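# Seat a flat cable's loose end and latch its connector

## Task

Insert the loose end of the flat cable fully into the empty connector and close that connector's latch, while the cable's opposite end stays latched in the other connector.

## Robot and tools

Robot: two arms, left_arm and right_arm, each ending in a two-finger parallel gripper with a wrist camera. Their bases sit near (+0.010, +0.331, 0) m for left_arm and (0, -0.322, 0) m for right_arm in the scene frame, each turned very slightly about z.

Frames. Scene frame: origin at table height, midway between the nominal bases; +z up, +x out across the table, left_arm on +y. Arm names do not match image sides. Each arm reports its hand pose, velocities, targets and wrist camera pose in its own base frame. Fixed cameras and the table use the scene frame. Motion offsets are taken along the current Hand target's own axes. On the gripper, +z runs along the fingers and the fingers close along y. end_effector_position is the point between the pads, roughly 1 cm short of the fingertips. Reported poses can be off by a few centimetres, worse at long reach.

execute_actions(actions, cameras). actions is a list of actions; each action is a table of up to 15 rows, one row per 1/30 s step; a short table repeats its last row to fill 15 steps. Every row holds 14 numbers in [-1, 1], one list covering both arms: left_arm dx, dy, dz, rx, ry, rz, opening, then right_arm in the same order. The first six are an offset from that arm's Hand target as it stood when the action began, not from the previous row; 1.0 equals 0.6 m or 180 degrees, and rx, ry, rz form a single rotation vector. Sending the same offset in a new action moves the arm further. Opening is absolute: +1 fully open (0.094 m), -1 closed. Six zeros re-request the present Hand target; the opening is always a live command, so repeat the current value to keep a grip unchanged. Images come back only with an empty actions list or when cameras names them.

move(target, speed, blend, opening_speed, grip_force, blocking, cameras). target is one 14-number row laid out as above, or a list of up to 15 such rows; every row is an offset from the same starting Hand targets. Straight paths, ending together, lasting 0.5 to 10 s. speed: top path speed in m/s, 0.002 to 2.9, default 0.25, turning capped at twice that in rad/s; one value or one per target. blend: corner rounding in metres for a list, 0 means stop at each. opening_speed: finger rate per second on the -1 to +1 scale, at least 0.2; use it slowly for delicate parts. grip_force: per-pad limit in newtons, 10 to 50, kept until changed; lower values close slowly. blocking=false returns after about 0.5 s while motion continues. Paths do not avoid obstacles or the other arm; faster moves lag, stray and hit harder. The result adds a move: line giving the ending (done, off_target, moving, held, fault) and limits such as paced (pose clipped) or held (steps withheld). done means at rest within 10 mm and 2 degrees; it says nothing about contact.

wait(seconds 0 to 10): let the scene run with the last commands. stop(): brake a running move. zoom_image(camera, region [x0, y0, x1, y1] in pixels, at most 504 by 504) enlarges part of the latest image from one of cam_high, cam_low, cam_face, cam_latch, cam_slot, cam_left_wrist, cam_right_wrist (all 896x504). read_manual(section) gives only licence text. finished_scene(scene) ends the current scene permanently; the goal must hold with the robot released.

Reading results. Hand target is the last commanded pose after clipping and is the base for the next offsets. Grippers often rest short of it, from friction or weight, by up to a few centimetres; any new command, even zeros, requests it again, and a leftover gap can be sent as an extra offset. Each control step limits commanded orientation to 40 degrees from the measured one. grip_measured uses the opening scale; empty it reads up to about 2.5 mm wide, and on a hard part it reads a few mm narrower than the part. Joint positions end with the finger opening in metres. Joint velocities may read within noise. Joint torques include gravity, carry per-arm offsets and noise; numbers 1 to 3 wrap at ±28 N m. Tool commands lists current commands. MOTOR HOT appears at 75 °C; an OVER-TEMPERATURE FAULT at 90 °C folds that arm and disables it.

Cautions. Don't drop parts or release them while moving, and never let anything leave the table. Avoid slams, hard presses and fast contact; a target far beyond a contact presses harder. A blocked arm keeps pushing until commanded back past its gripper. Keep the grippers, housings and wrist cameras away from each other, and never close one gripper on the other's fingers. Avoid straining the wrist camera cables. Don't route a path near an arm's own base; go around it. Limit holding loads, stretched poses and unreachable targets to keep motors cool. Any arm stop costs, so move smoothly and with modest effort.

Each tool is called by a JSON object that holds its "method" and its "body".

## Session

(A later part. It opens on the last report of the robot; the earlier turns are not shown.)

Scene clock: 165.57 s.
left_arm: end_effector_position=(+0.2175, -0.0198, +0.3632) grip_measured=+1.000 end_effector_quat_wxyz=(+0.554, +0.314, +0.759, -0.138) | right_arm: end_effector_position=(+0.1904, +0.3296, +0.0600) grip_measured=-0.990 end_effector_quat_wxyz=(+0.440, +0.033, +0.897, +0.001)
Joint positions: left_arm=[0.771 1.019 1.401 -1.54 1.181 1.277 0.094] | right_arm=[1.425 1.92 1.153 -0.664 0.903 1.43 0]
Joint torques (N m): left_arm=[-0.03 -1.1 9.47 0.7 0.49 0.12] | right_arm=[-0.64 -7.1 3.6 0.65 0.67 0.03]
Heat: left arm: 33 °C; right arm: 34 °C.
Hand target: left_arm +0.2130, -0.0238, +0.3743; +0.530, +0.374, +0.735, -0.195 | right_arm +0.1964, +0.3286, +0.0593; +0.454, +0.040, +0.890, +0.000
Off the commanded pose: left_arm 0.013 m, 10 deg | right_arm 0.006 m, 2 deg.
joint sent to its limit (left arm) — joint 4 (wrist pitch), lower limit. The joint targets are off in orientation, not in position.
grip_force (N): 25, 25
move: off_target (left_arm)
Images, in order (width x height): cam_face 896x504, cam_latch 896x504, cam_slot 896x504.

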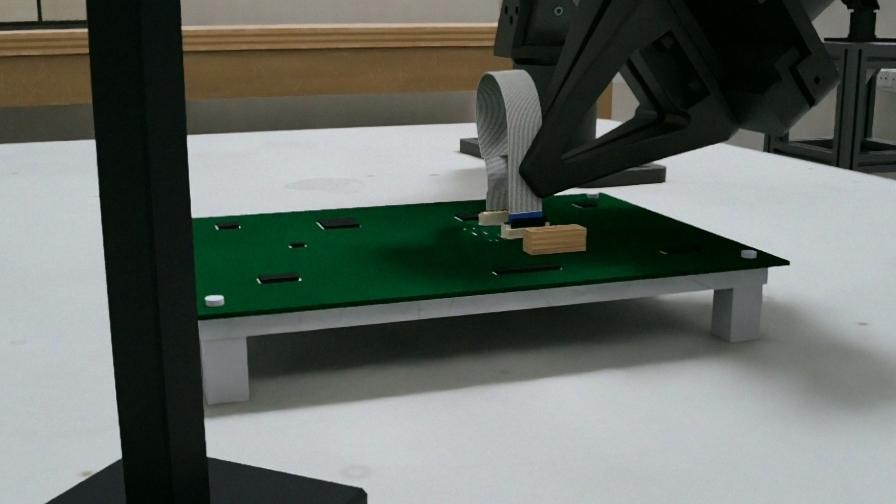

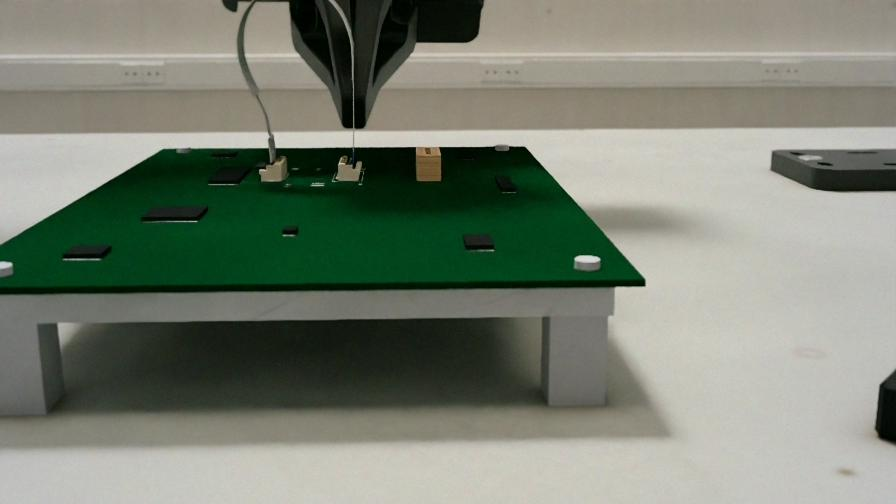

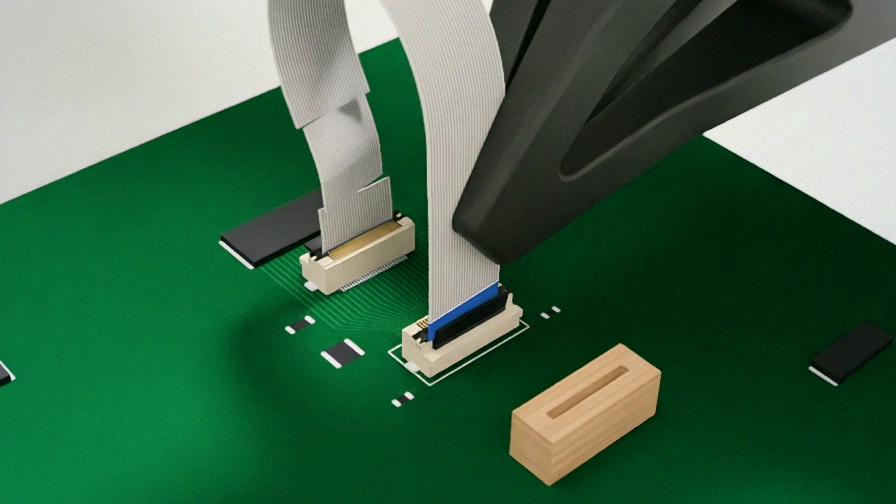

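{"method": "move", "body": {"target": [[0,0,0,0,0,0,1,-0.0015,-0.0027,-0.0008,0,0,0,-1],[0,0,0,0,0,0,1,-0.0298,0.0007,-0.0215,0,0,0,-1],[0,0,0,0,0,0,1,-0.0148,0.0017,-0.0108,0,0,0,-1],[0,0,0,0,0,0,1,-0.0067,0.0015,-0.0049,0,0,0,-1],[0,0,0,0,0,0,1,-0.0034,-0.0007,-0.0024,0,0,0,-1],[0,0,0,0,0,0,1,0,-0.0016,0,0,0,0,-1]], "speed": 0.03, "cameras": ["cam_latch","cam_slot","cam_face"]}}

{"method": "zoom_image", "body": {"camera": "cam_latch", "region": [320, 110, 380, 190]}}

{"method": "zoom_image", "body": {"camera": "cam_slot", "region": [390, 190, 560, 400]}}

Scene clock: 171.87 s.
left_arm: end_effector_position=(+0.2175, -0.0198, +0.3632) grip_measured=+1.000 end_effector_quat_wxyz=(+0.554, +0.314, +0.759, -0.138) | right_arm: end_effector_position=(+0.1905, +0.3294, +0.0597) grip_measured=-0.990 end_effector_quat_wxyz=(+0.441, +0.033, +0.897, +0.001)
Joint positions: left_arm=[0.771 1.019 1.401 -1.54 1.181 1.277 0.094] | right_arm=[1.425 1.92 1.151 -0.661 0.905 1.429 0]
Joint torques (N m): left_arm=[-0.02 -1.07 9.65 0.69 0.47 0.13] | right_arm=[-0.65 -7.31 3.4 0.6 0.66 0.02]
Heat: left arm: 33 °C; right arm: 33 °C.
Hand target: left_arm +0.2130, -0.0238, +0.3743; +0.530, +0.374, +0.735, -0.195 | right_arm +0.1963, +0.3277, +0.0592; +0.454, +0.040, +0.890, +0.000
Off the commanded pose: left_arm 0.013 m, 10 deg | right_arm 0.006 m, 2 deg.
joint sent to its limit (left arm) — joint 4 (wrist pitch), lower limit. The joint targets are off in orientation, not in position.
grip_force (N): 25, 25
move: off_target (left_arm)
Images, in order (width x height): cam_face 896x504, cam_latch 896x504, cam_slot 896x504.

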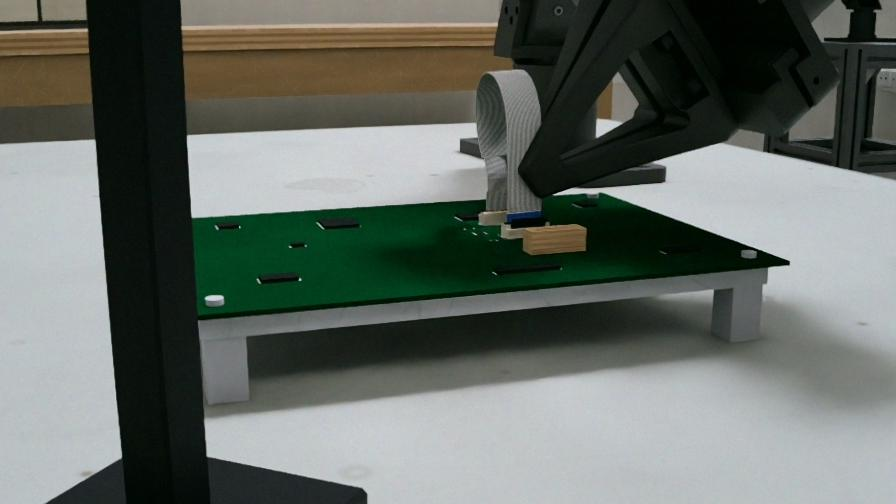

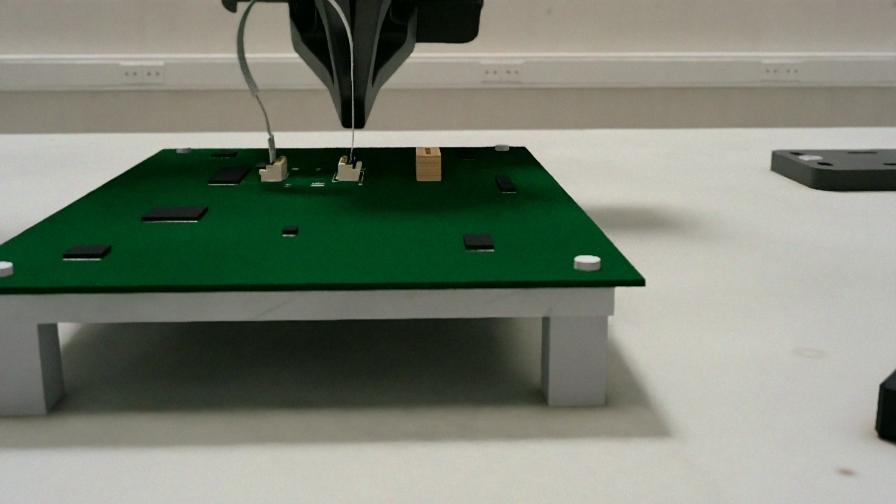

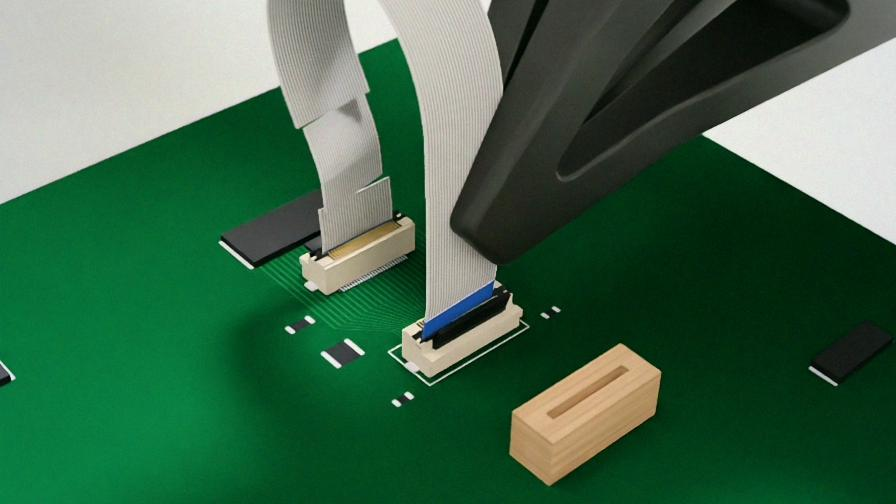

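Scaled by 6.300 from the camera's 896x504 image, which has a finer 1280x720 frame.

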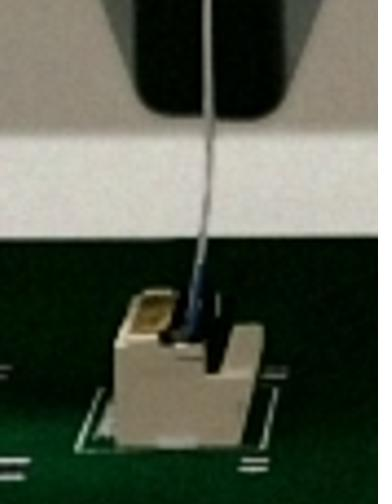

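Scaled by 2.400 from the camera's 896x504 image, which has a finer 1280x720 frame.

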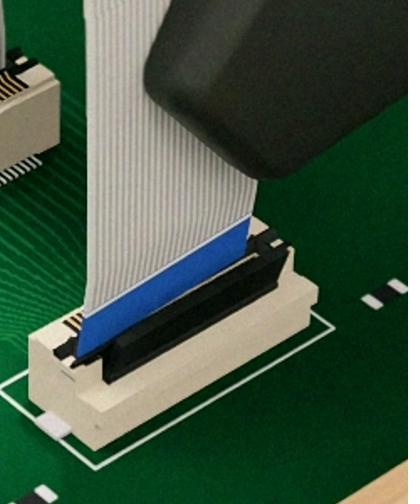

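{"method": "move", "body": {"target": [[0,0,0,0,0,0,1,-0.0223,0.0016,-0.0269,0,0,0,-1],[0,0,0,0,0,0,1,-0.0101,0.0025,-0.0173,0,0,0,-1],[0,0,0,0,0,0,1,-0.002,0.0023,-0.0114,0,0,0,-1]], "speed": 0.03, "cameras": ["cam_latch","cam_slot","cam_face"]}}

{"method": "zoom_image", "body": {"camera": "cam_latch", "region": [320, 110, 380, 190]}}

{"method": "zoom_image", "body": {"camera": "cam_slot", "region": [390, 190, 560, 400]}}

{"method": "zoom_image", "body": {"camera": "cam_face", "region": [460, 165, 590, 265]}}

Scene clock: 176.23 s.
left_arm: end_effector_position=(+0.2175, -0.0198, +0.3632) grip_measured=+1.000 end_effector_quat_wxyz=(+0.554, +0.314, +0.759, -0.138) | right_arm: end_effector_position=(+0.1900, +0.3252, +0.0614) grip_measured=-0.990 end_effector_quat_wxyz=(+0.439, +0.033, +0.898, -0.010)
Joint positions: left_arm=[0.771 1.019 1.401 -1.54 1.181 1.277 0.094] | right_arm=[1.425 1.92 1.162 -0.702 0.905 1.445 0]
Joint torques (N m): left_arm=[-0.1 -1.13 9.48 0.66 0.51 0.16] | right_arm=[0.57 -7.53 4.1 0.58 0.67 0.11]
Heat: left arm: 33 °C; right arm: 33 °C.
Hand target: left_arm +0.2130, -0.0238, +0.3743; +0.530, +0.374, +0.735, -0.195 | right_arm +0.1916, +0.3292, +0.0643; +0.454, +0.040, +0.890, +0.000
Off the commanded pose: left_arm 0.013 m, 10 deg | right_arm 0.005 m, 2 deg.
joint sent to its limit (left arm) — joint 4 (wrist pitch), lower limit. The joint targets are off in orientation, not in position.
grip_force (N): 25, 25
move: off_target (left_arm)
Images, in order (width x height): cam_face 896x504, cam_latch 896x504, cam_slot 896x504.

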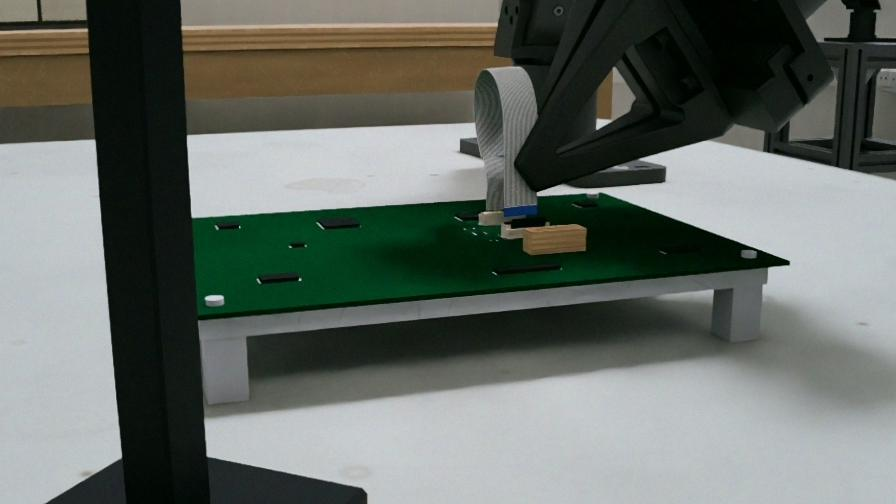

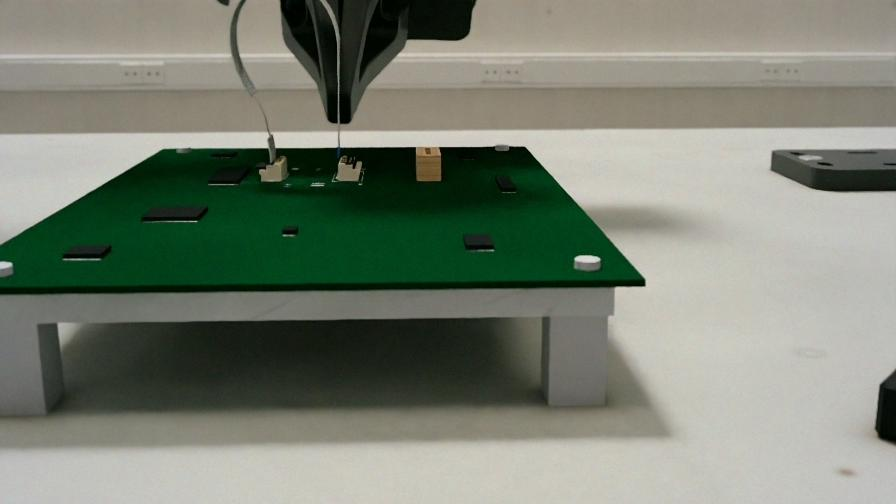

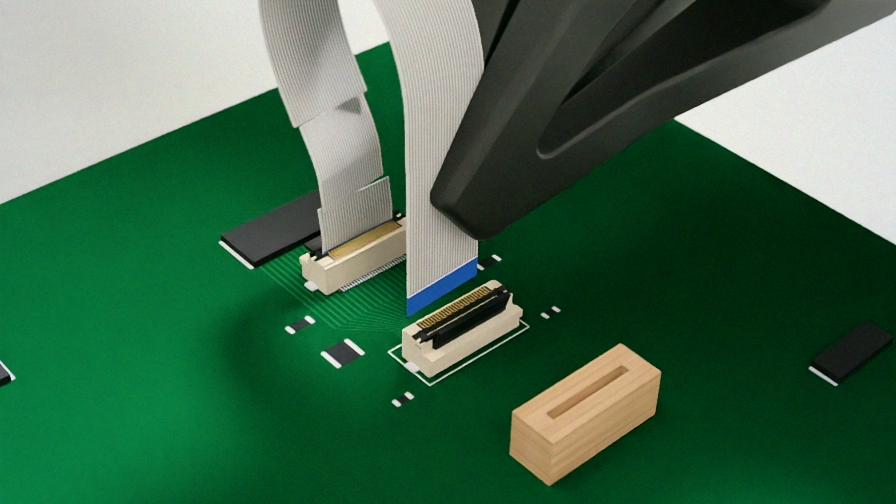

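Scaled by 6.300 from the camera's 896x504 image, which has a finer 1280x720 frame.

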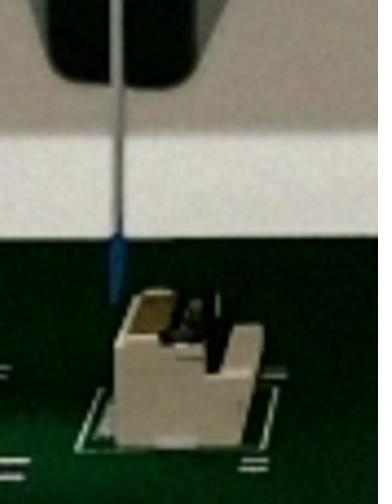

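Scaled by 2.400 from the camera's 896x504 image, which has a finer 1280x720 frame.

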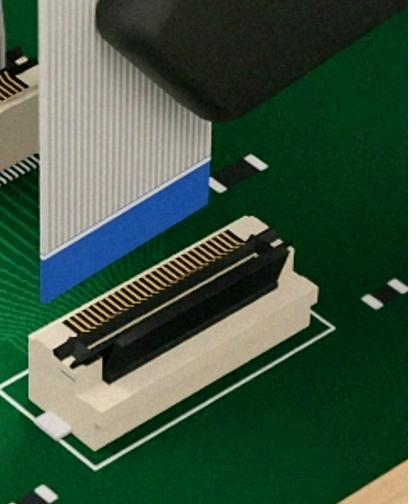

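Scaled by 3.877 from the camera's 896x504 image, which has a finer 1280x720 frame.

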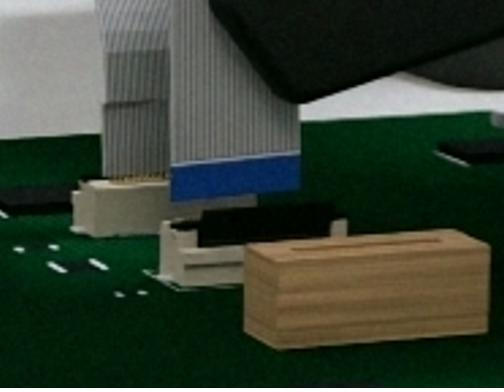

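{"method": "move", "body": {"target": [[0,0,0,0,0,0,1,-0.035,0.0063,-0.0258,0,0,0,-1],[0,0,0,0,0,0,1,-0.0137,0.0036,-0.0102,0,0,0,-1],[0,0,0,0,0,0,1,-0.003,-0.0019,-0.002,0,0,0,-1],[0,0,0,0,0,0,1,0,0,0,0,0,0,-1]], "speed": 0.04, "cameras": ["cam_latch","cam_slot","cam_face"]}}

{"method": "zoom_image", "body": {"camera": "cam_latch", "region": [320, 110, 380, 190]}}

{"method": "zoom_image", "body": {"camera": "cam_slot", "region": [390, 190, 560, 400]}}

{"method": "zoom_image", "body": {"camera": "cam_face", "region": [460, 165, 590, 265]}}

Scene clock: 181.23 s.
left_arm: end_effector_position=(+0.2175, -0.0198, +0.3632) grip_measured=+1.000 end_effector_quat_wxyz=(+0.554, +0.314, +0.759, -0.138) | right_arm: end_effector_position=(+0.1901, +0.3265, +0.0623) grip_measured=-0.990 end_effector_quat_wxyz=(+0.439, +0.035, +0.898, -0.007)
Joint positions: left_arm=[0.771 1.019 1.401 -1.54 1.181 1.277 0.094] | right_arm=[1.425 1.92 1.166 -0.702 0.905 1.446 0]
Joint torques (N m): left_arm=[0.02 -1.1 9.59 0.71 0.49 0.15] | right_arm=[0.55 -7.54 3.78 0.58 0.68 0.1]
Heat: left arm: 33 °C; right arm: 33 °C.
Hand target: left_arm +0.2130, -0.0238, +0.3743; +0.530, +0.374, +0.735, -0.195 | right_arm +0.1916, +0.3292, +0.0643; +0.454, +0.040, +0.890, +0.000
Off the commanded pose: left_arm 0.013 m, 10 deg | right_arm 0.004 m, 2 deg.
joint sent to its limit (left arm) — joint 4 (wrist pitch), lower limit. The joint targets are off in orientation, not in position.
grip_force (N): 25, 25
move: off_target (left_arm)
Images, in order (width x height): cam_face 896x504, cam_latch 896x504, cam_slot 896x504.

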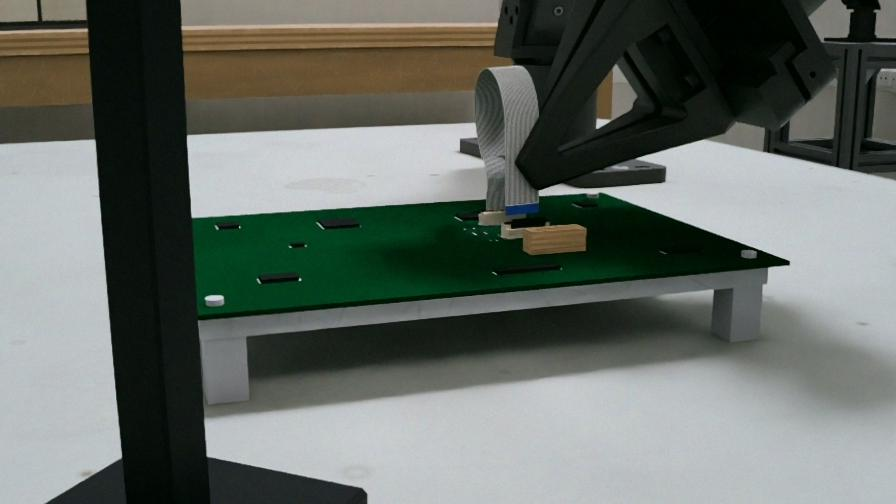

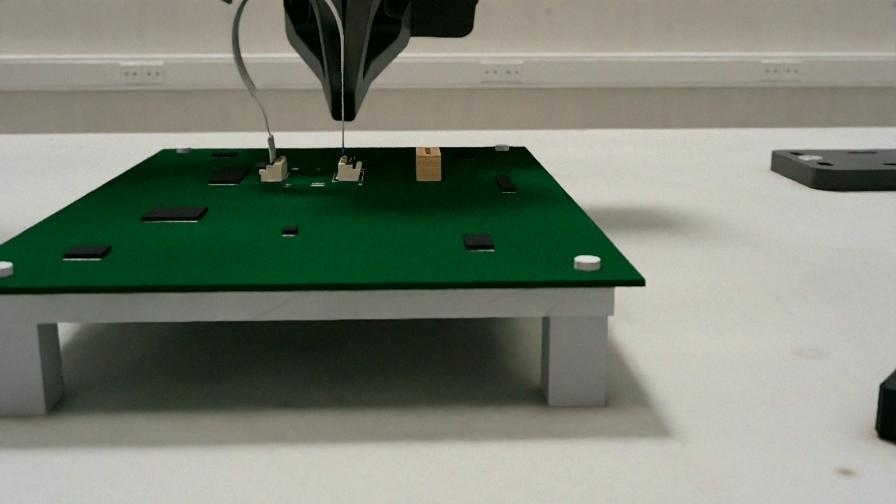

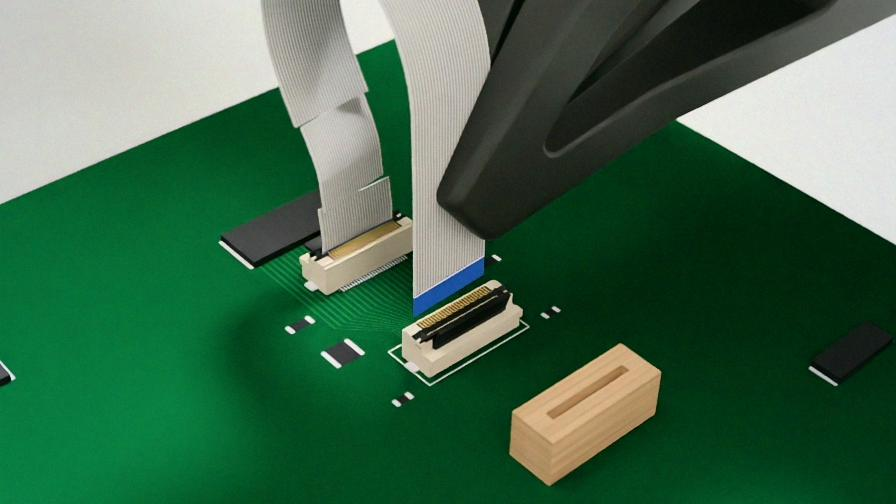

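Scaled by 6.300 from the camera's 896x504 image, which has a finer 1280x720 frame.

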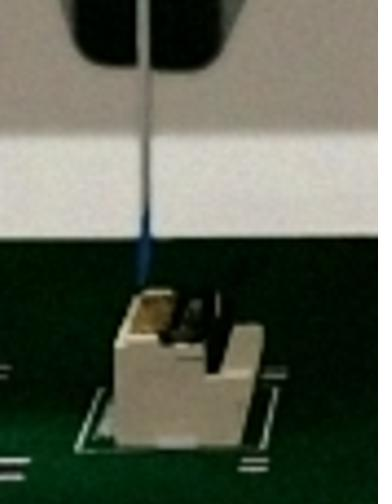

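Scaled by 2.400 from the camera's 896x504 image, which has a finer 1280x720 frame.

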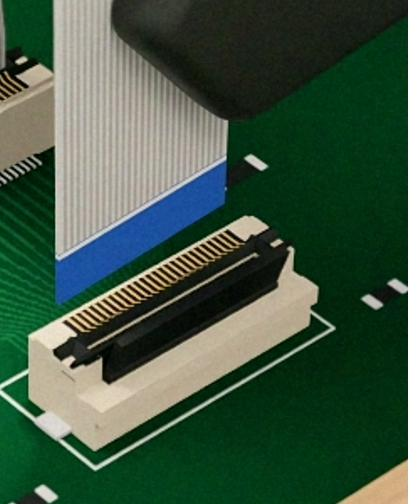

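Scaled by 3.877 from the camera's 896x504 image, which has a finer 1280x720 frame.

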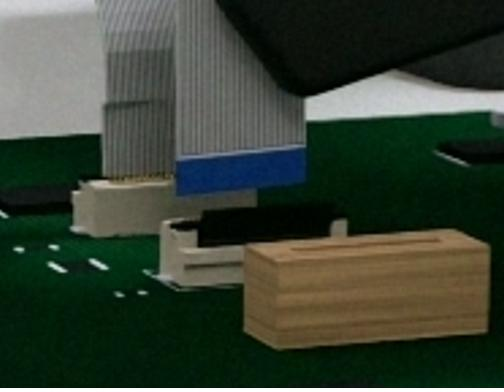

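{"method": "move", "body": {"target": [0,0,0,0,0,0,1,-0.0009,0.0042,-0.0006,0,0,0,-1], "speed": 0.03, "cameras": ["cam_latch","cam_slot"]}}

{"method": "zoom_image", "body": {"camera": "cam_latch", "region": [320, 110, 380, 190]}}

{"method": "zoom_image", "body": {"camera": "cam_slot", "region": [390, 190, 560, 400]}}

Scene clock: 184.10 s.
left_arm: end_effector_position=(+0.2175, -0.0198, +0.3632) grip_measured=+1.000 end_effector_quat_wxyz=(+0.554, +0.314, +0.759, -0.138) | right_arm: end_effector_position=(+0.1901, +0.3266, +0.0623) grip_measured=-0.990 end_effector_quat_wxyz=(+0.439, +0.035, +0.898, -0.007)
Joint positions: left_arm=[0.771 1.019 1.401 -1.54 1.181 1.277 0.094] | right_arm=[1.425 1.92 1.166 -0.702 0.905 1.446 0]
Joint torques (N m): left_arm=[-0.18 -1.14 9.58 0.68 0.47 0.12] | right_arm=[0.61 -7.08 4.77 0.53 0.67 0.1]
Heat: left arm: 33 °C; right arm: 33 °C.
Hand target: left_arm +0.2130, -0.0238, +0.3743; +0.530, +0.374, +0.735, -0.195 | right_arm +0.1918, +0.3316, +0.0650; +0.454, +0.040, +0.890, +0.000
Off the commanded pose: left_arm 0.013 m, 10 deg | right_arm 0.006 m, 2 deg.
joint sent to its limit (left arm) — joint 4 (wrist pitch), lower limit. The joint targets are off in orientation, not in position.
grip_force (N): 25, 25
move: off_target (left_arm)
Images, in order (width x height): cam_latch 896x504, cam_slot 896x504.

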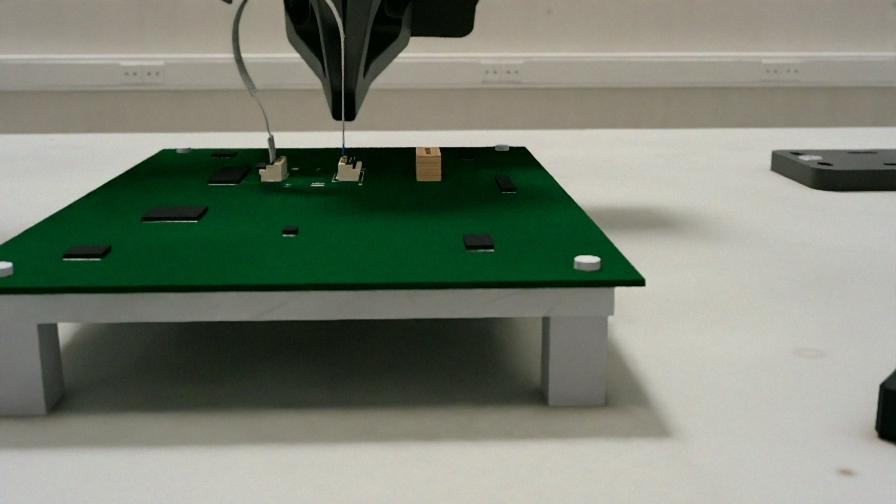

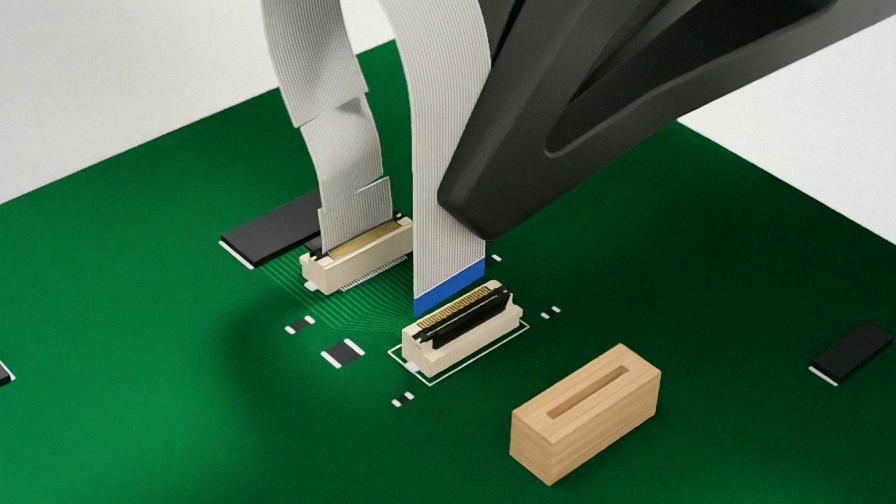

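Scaled by 6.300 from the camera's 896x504 image, which has a finer 1280x720 frame.

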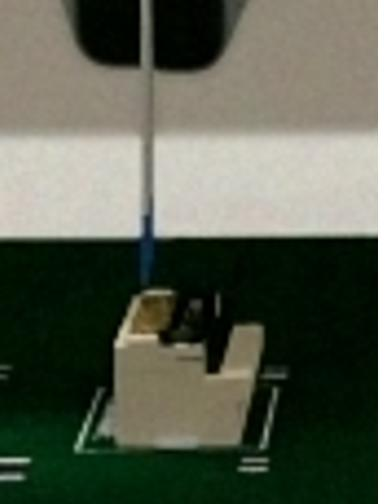

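Scaled by 2.400 from the camera's 896x504 image, which has a finer 1280x720 frame.

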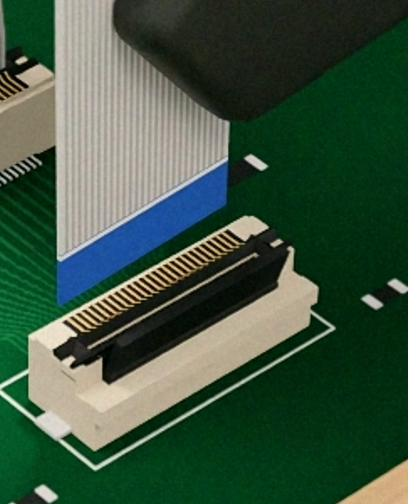

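{"method": "move", "body": {"target": [[0,0,0,0,0,0,1,-0.0342,0.004,-0.0252,0,0,0,-1],[0,0,0,0,0,0,1,-0.0128,0.0022,-0.0095,0,0,0,-1],[0,0,0,0,0,0,1,-0.0017,-0.0011,-0.0012,0,0,0,-1]], "speed": 0.04, "cameras": ["cam_latch","cam_slot"]}}

{"method": "zoom_image", "body": {"camera": "cam_latch", "region": [320, 110, 380, 190]}}

{"method": "zoom_image", "body": {"camera": "cam_slot", "region": [390, 190, 560, 400]}}

Scene clock: 188.43 s.
left_arm: end_effector_position=(+0.2175, -0.0198, +0.3632) grip_measured=+1.000 end_effector_quat_wxyz=(+0.554, +0.314, +0.759, -0.138) | right_arm: end_effector_position=(+0.1904, +0.3289, +0.0655) grip_measured=-0.990 end_effector_quat_wxyz=(+0.439, +0.035, +0.898, -0.006)
Joint positions: left_arm=[0.771 1.019 1.401 -1.54 1.181 1.277 0.094] | right_arm=[1.425 1.92 1.18 -0.713 0.904 1.446 0]
Joint torques (N m): left_arm=[-0.09 -1.11 9.66 0.68 0.49 0.13] | right_arm=[0.58 -7.41 3.7 0.58 0.68 0.1]
Heat: left arm: 33 °C; right arm: 33 °C.
Hand target: left_arm +0.2130, -0.0238, +0.3743; +0.530, +0.374, +0.735, -0.195 | right_arm +0.1917, +0.3309, +0.0662; +0.454, +0.040, +0.890, +0.000
Off the commanded pose: left_arm 0.013 m, 10 deg | right_arm 0.003 m, 2 deg.
joint sent to its limit (left arm) — joint 4 (wrist pitch), lower limit. The joint targets are off in orientation, not in position.
grip_force (N): 25, 25
move: off_target (left_arm)
Images, in order (width x height): cam_latch 896x504, cam_slot 896x504.

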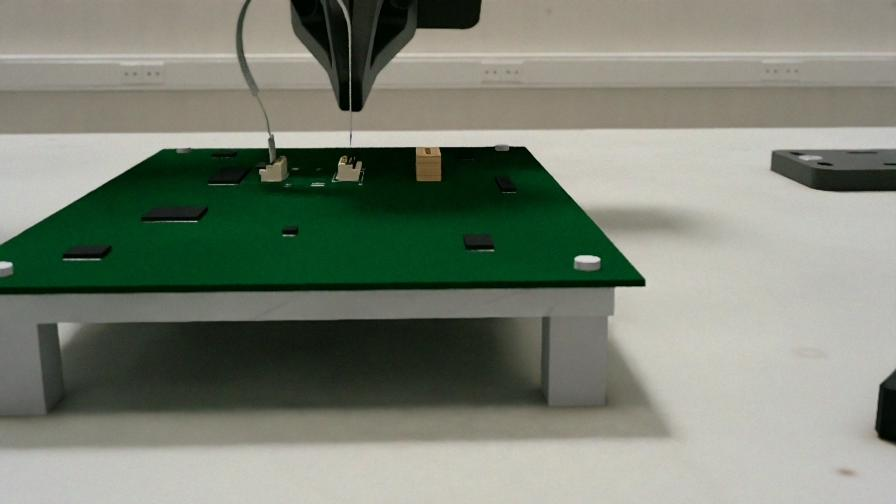

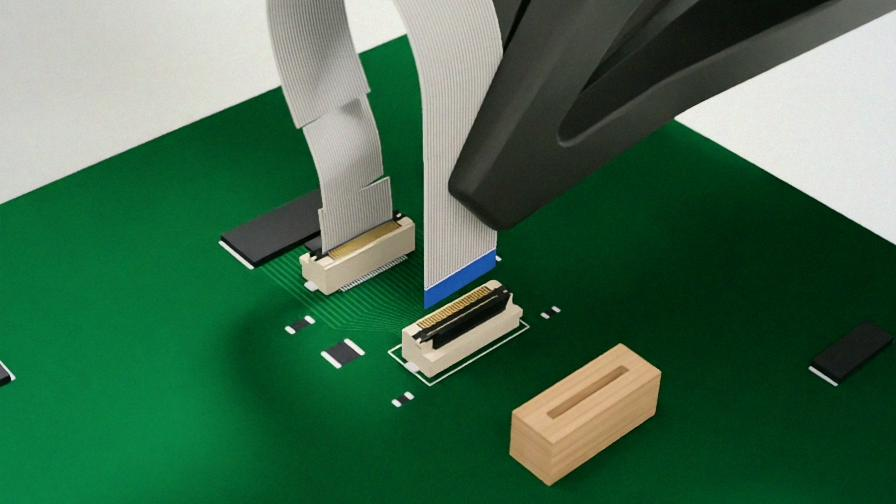

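Scaled by 6.300 from the camera's 896x504 image, which has a finer 1280x720 frame.

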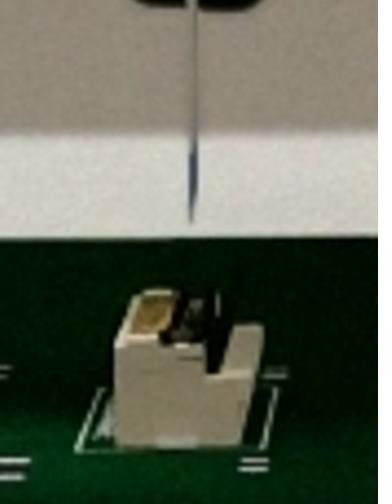

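Scaled by 2.400 from the camera's 896x504 image, which has a finer 1280x720 frame.

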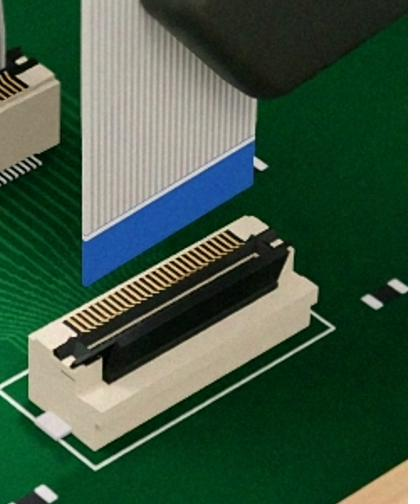

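{"method": "move", "body": {"target": [0,0,0,0,0,0,1,0.0057,0.0002,0.0041,0,0,0,-1], "speed": 0.03, "cameras": ["cam_latch","cam_slot","cam_face"]}}

{"method": "zoom_image", "body": {"camera": "cam_latch", "region": [320, 110, 380, 190]}}

{"method": "zoom_image", "body": {"camera": "cam_slot", "region": [390, 190, 560, 400]}}

{"method": "zoom_image", "body": {"camera": "cam_face", "region": [460, 165, 590, 265]}}

Scene clock: 191.17 s.
left_arm: end_effector_position=(+0.2175, -0.0198, +0.3632) grip_measured=+1.000 end_effector_quat_wxyz=(+0.554, +0.314, +0.759, -0.138) | right_arm: end_effector_position=(+0.1904, +0.3293, +0.0625) grip_measured=-0.990 end_effector_quat_wxyz=(+0.439, +0.036, +0.898, -0.004)
Joint positions: left_arm=[0.771 1.019 1.401 -1.54 1.181 1.277 0.094] | right_arm=[1.425 1.925 1.173 -0.697 0.904 1.446 0]
Joint torques (N m): left_arm=[-0.06 -1.13 9.61 0.66 0.45 0.12] | right_arm=[0.59 -7.16 3.67 0.59 0.68 0.1]
Heat: left arm: 33 °C; right arm: 33 °C.
Hand target: left_arm +0.2130, -0.0238, +0.3743; +0.530, +0.374, +0.735, -0.195 | right_arm +0.1917, +0.3312, +0.0620; +0.454, +0.040, +0.890, +0.000
Off the commanded pose: left_arm 0.013 m, 10 deg | right_arm 0.002 m, 2 deg.
joint sent to its limit (left arm) — joint 4 (wrist pitch), lower limit. The joint targets are off in orientation, not in position.
grip_force (N): 25, 25
move: off_target (left_arm)
Images, in order (width x height): cam_face 896x504, cam_latch 896x504, cam_slot 896x504.

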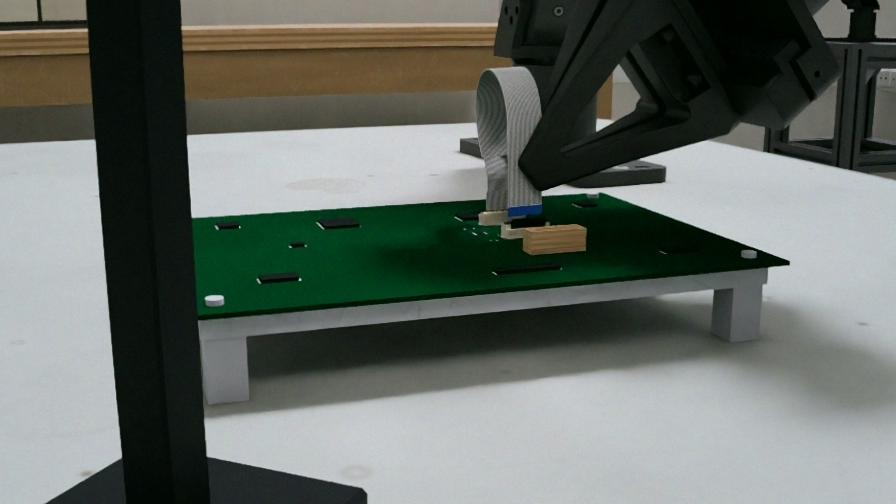

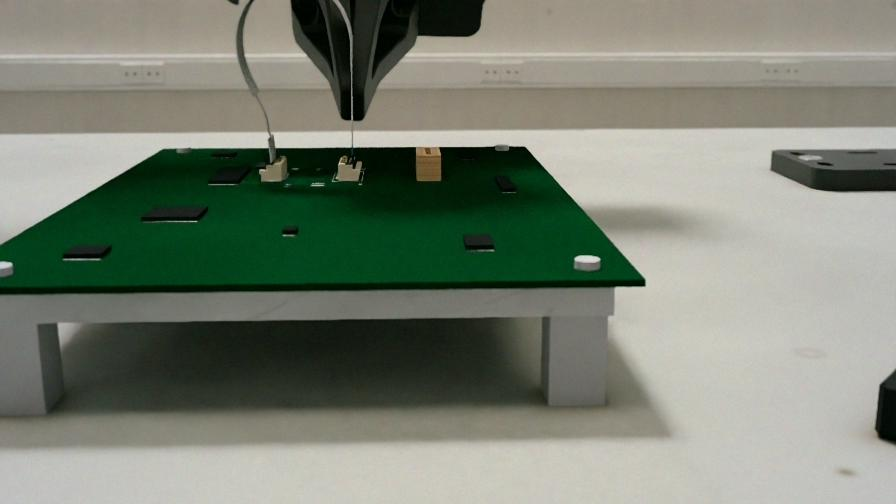

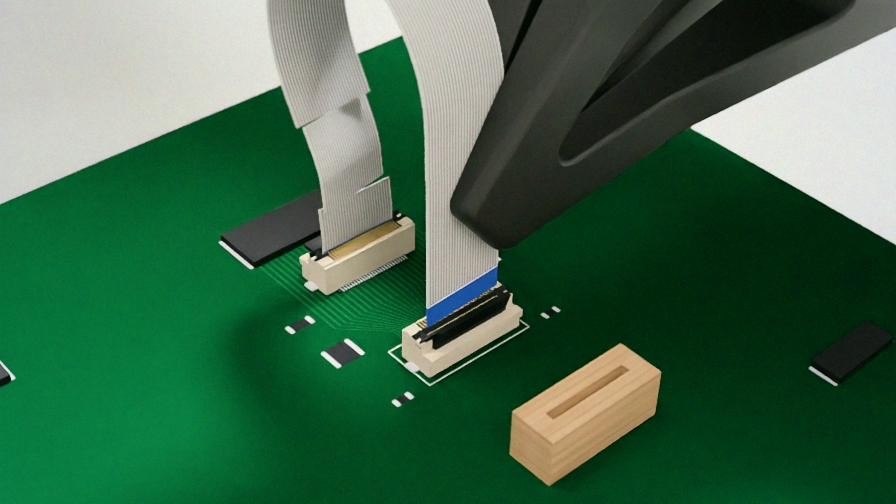

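Scaled by 6.300 from the camera's 896x504 image, which has a finer 1280x720 frame.

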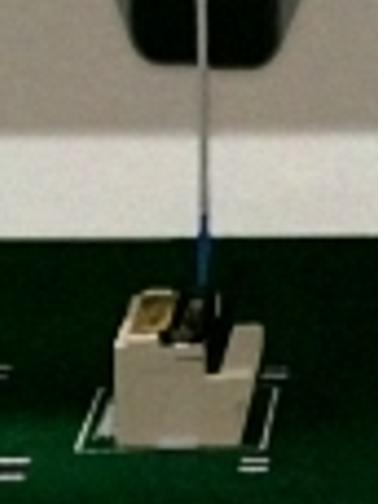

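Scaled by 2.400 from the camera's 896x504 image, which has a finer 1280x720 frame.

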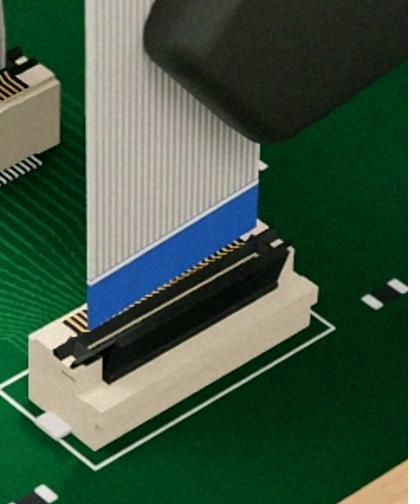

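Scaled by 3.877 from the camera's 896x504 image, which has a finer 1280x720 frame.

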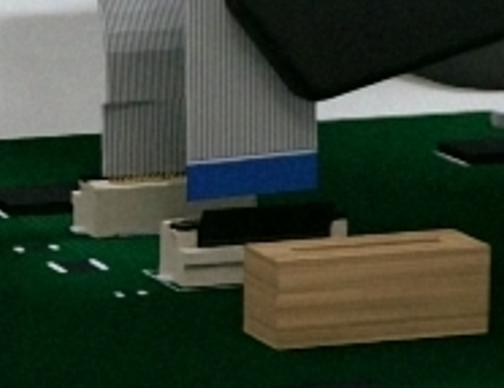

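{"method": "move", "body": {"target": [0,0,0,0,0,0,1,0.0033,-0.00131,0.0025,0,0,0,-1], "speed": 0.04, "cameras": ["cam_latch","cam_slot","cam_face"]}}

{"method": "zoom_image", "body": {"camera": "cam_latch", "region": [320, 110, 380, 190]}}

{"method": "zoom_image", "body": {"camera": "cam_slot", "region": [390, 190, 560, 400]}}

Scene clock: 198.10 s.
left_arm: end_effector_position=(+0.2175, -0.0198, +0.3632) grip_measured=+1.000 end_effector_quat_wxyz=(+0.554, +0.314, +0.759, -0.138) | right_arm: end_effector_position=(+0.1904, +0.3290, +0.0609) grip_measured=-0.990 end_effector_quat_wxyz=(+0.440, +0.037, +0.897, -0.003)
Joint positions: left_arm=[0.771 1.019 1.401 -1.54 1.181 1.277 0.094] | right_arm=[1.425 1.925 1.166 -0.686 0.904 1.446 0]
Joint torques (N m): left_arm=[-0.18 -1.13 9.63 0.67 0.47 0.12] | right_arm=[0.57 -6.97 3.62 0.6 0.68 0.09]
Heat: left arm: 33 °C; right arm: 32 °C.
Hand target: left_arm +0.2130, -0.0238, +0.3743; +0.530, +0.374, +0.735, -0.195 | right_arm +0.1917, +0.3305, +0.0595; +0.454, +0.040, +0.890, +0.000
Off the commanded pose: left_arm 0.013 m, 10 deg | right_arm 0.002 m, 2 deg.
joint sent to its limit (left arm) — joint 4 (wrist pitch), lower limit. The joint targets are off in orientation, not in position.
grip_force (N): 25, 25
move: off_target (left_arm)
Images, in order (width x height): cam_face 896x504, cam_latch 896x504, cam_slot 896x504.

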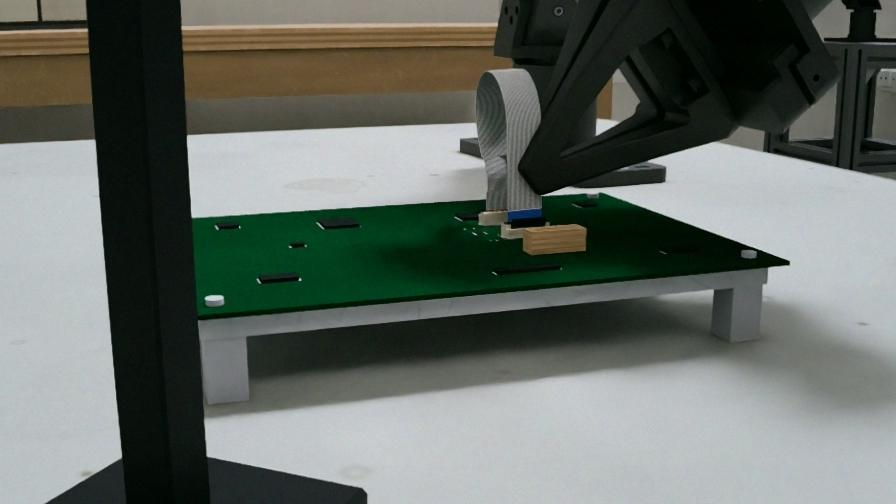

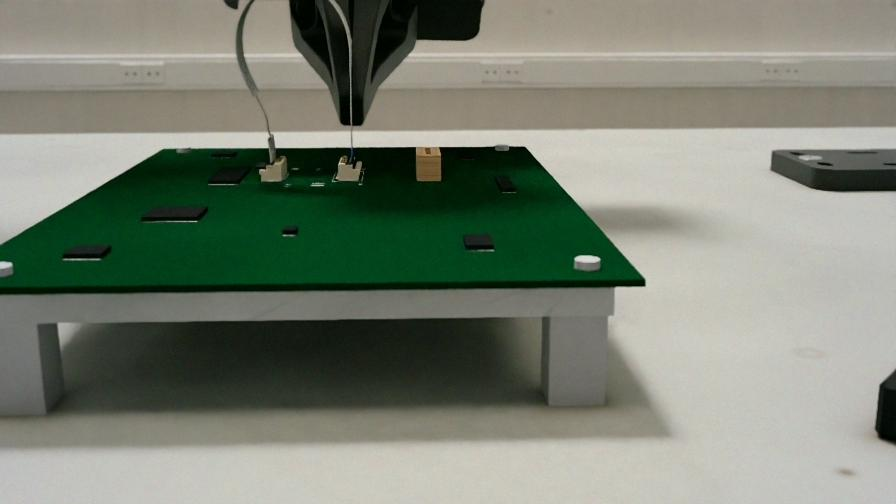

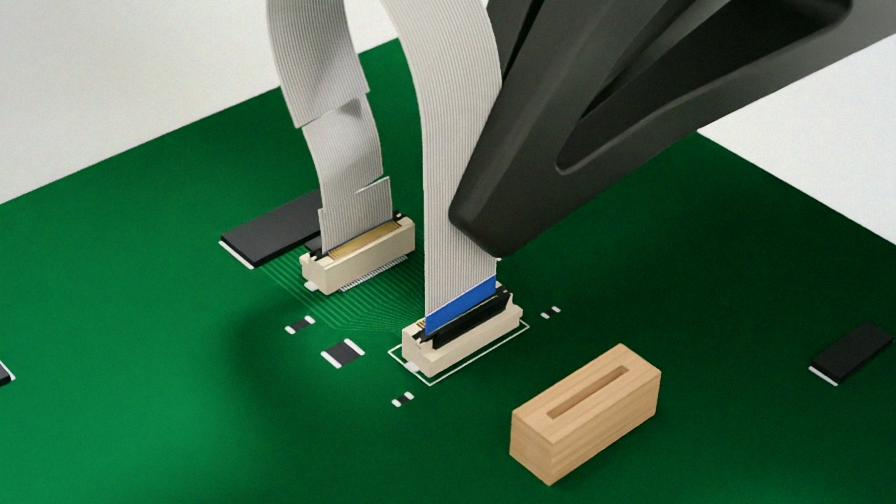

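Scaled by 6.300 from the camera's 896x504 image, which has a finer 1280x720 frame.

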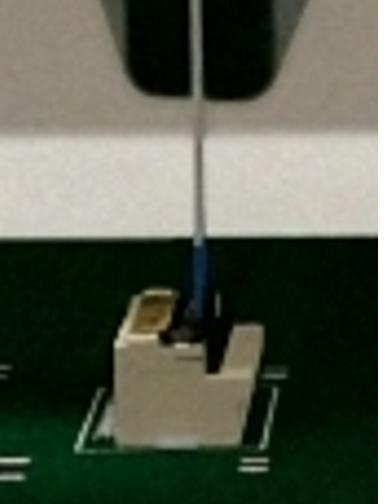

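Scaled by 2.400 from the camera's 896x504 image, which has a finer 1280x720 frame.

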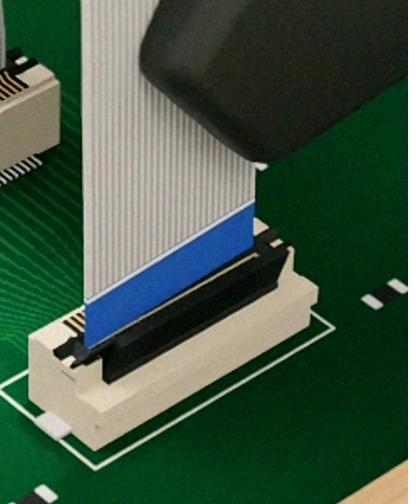

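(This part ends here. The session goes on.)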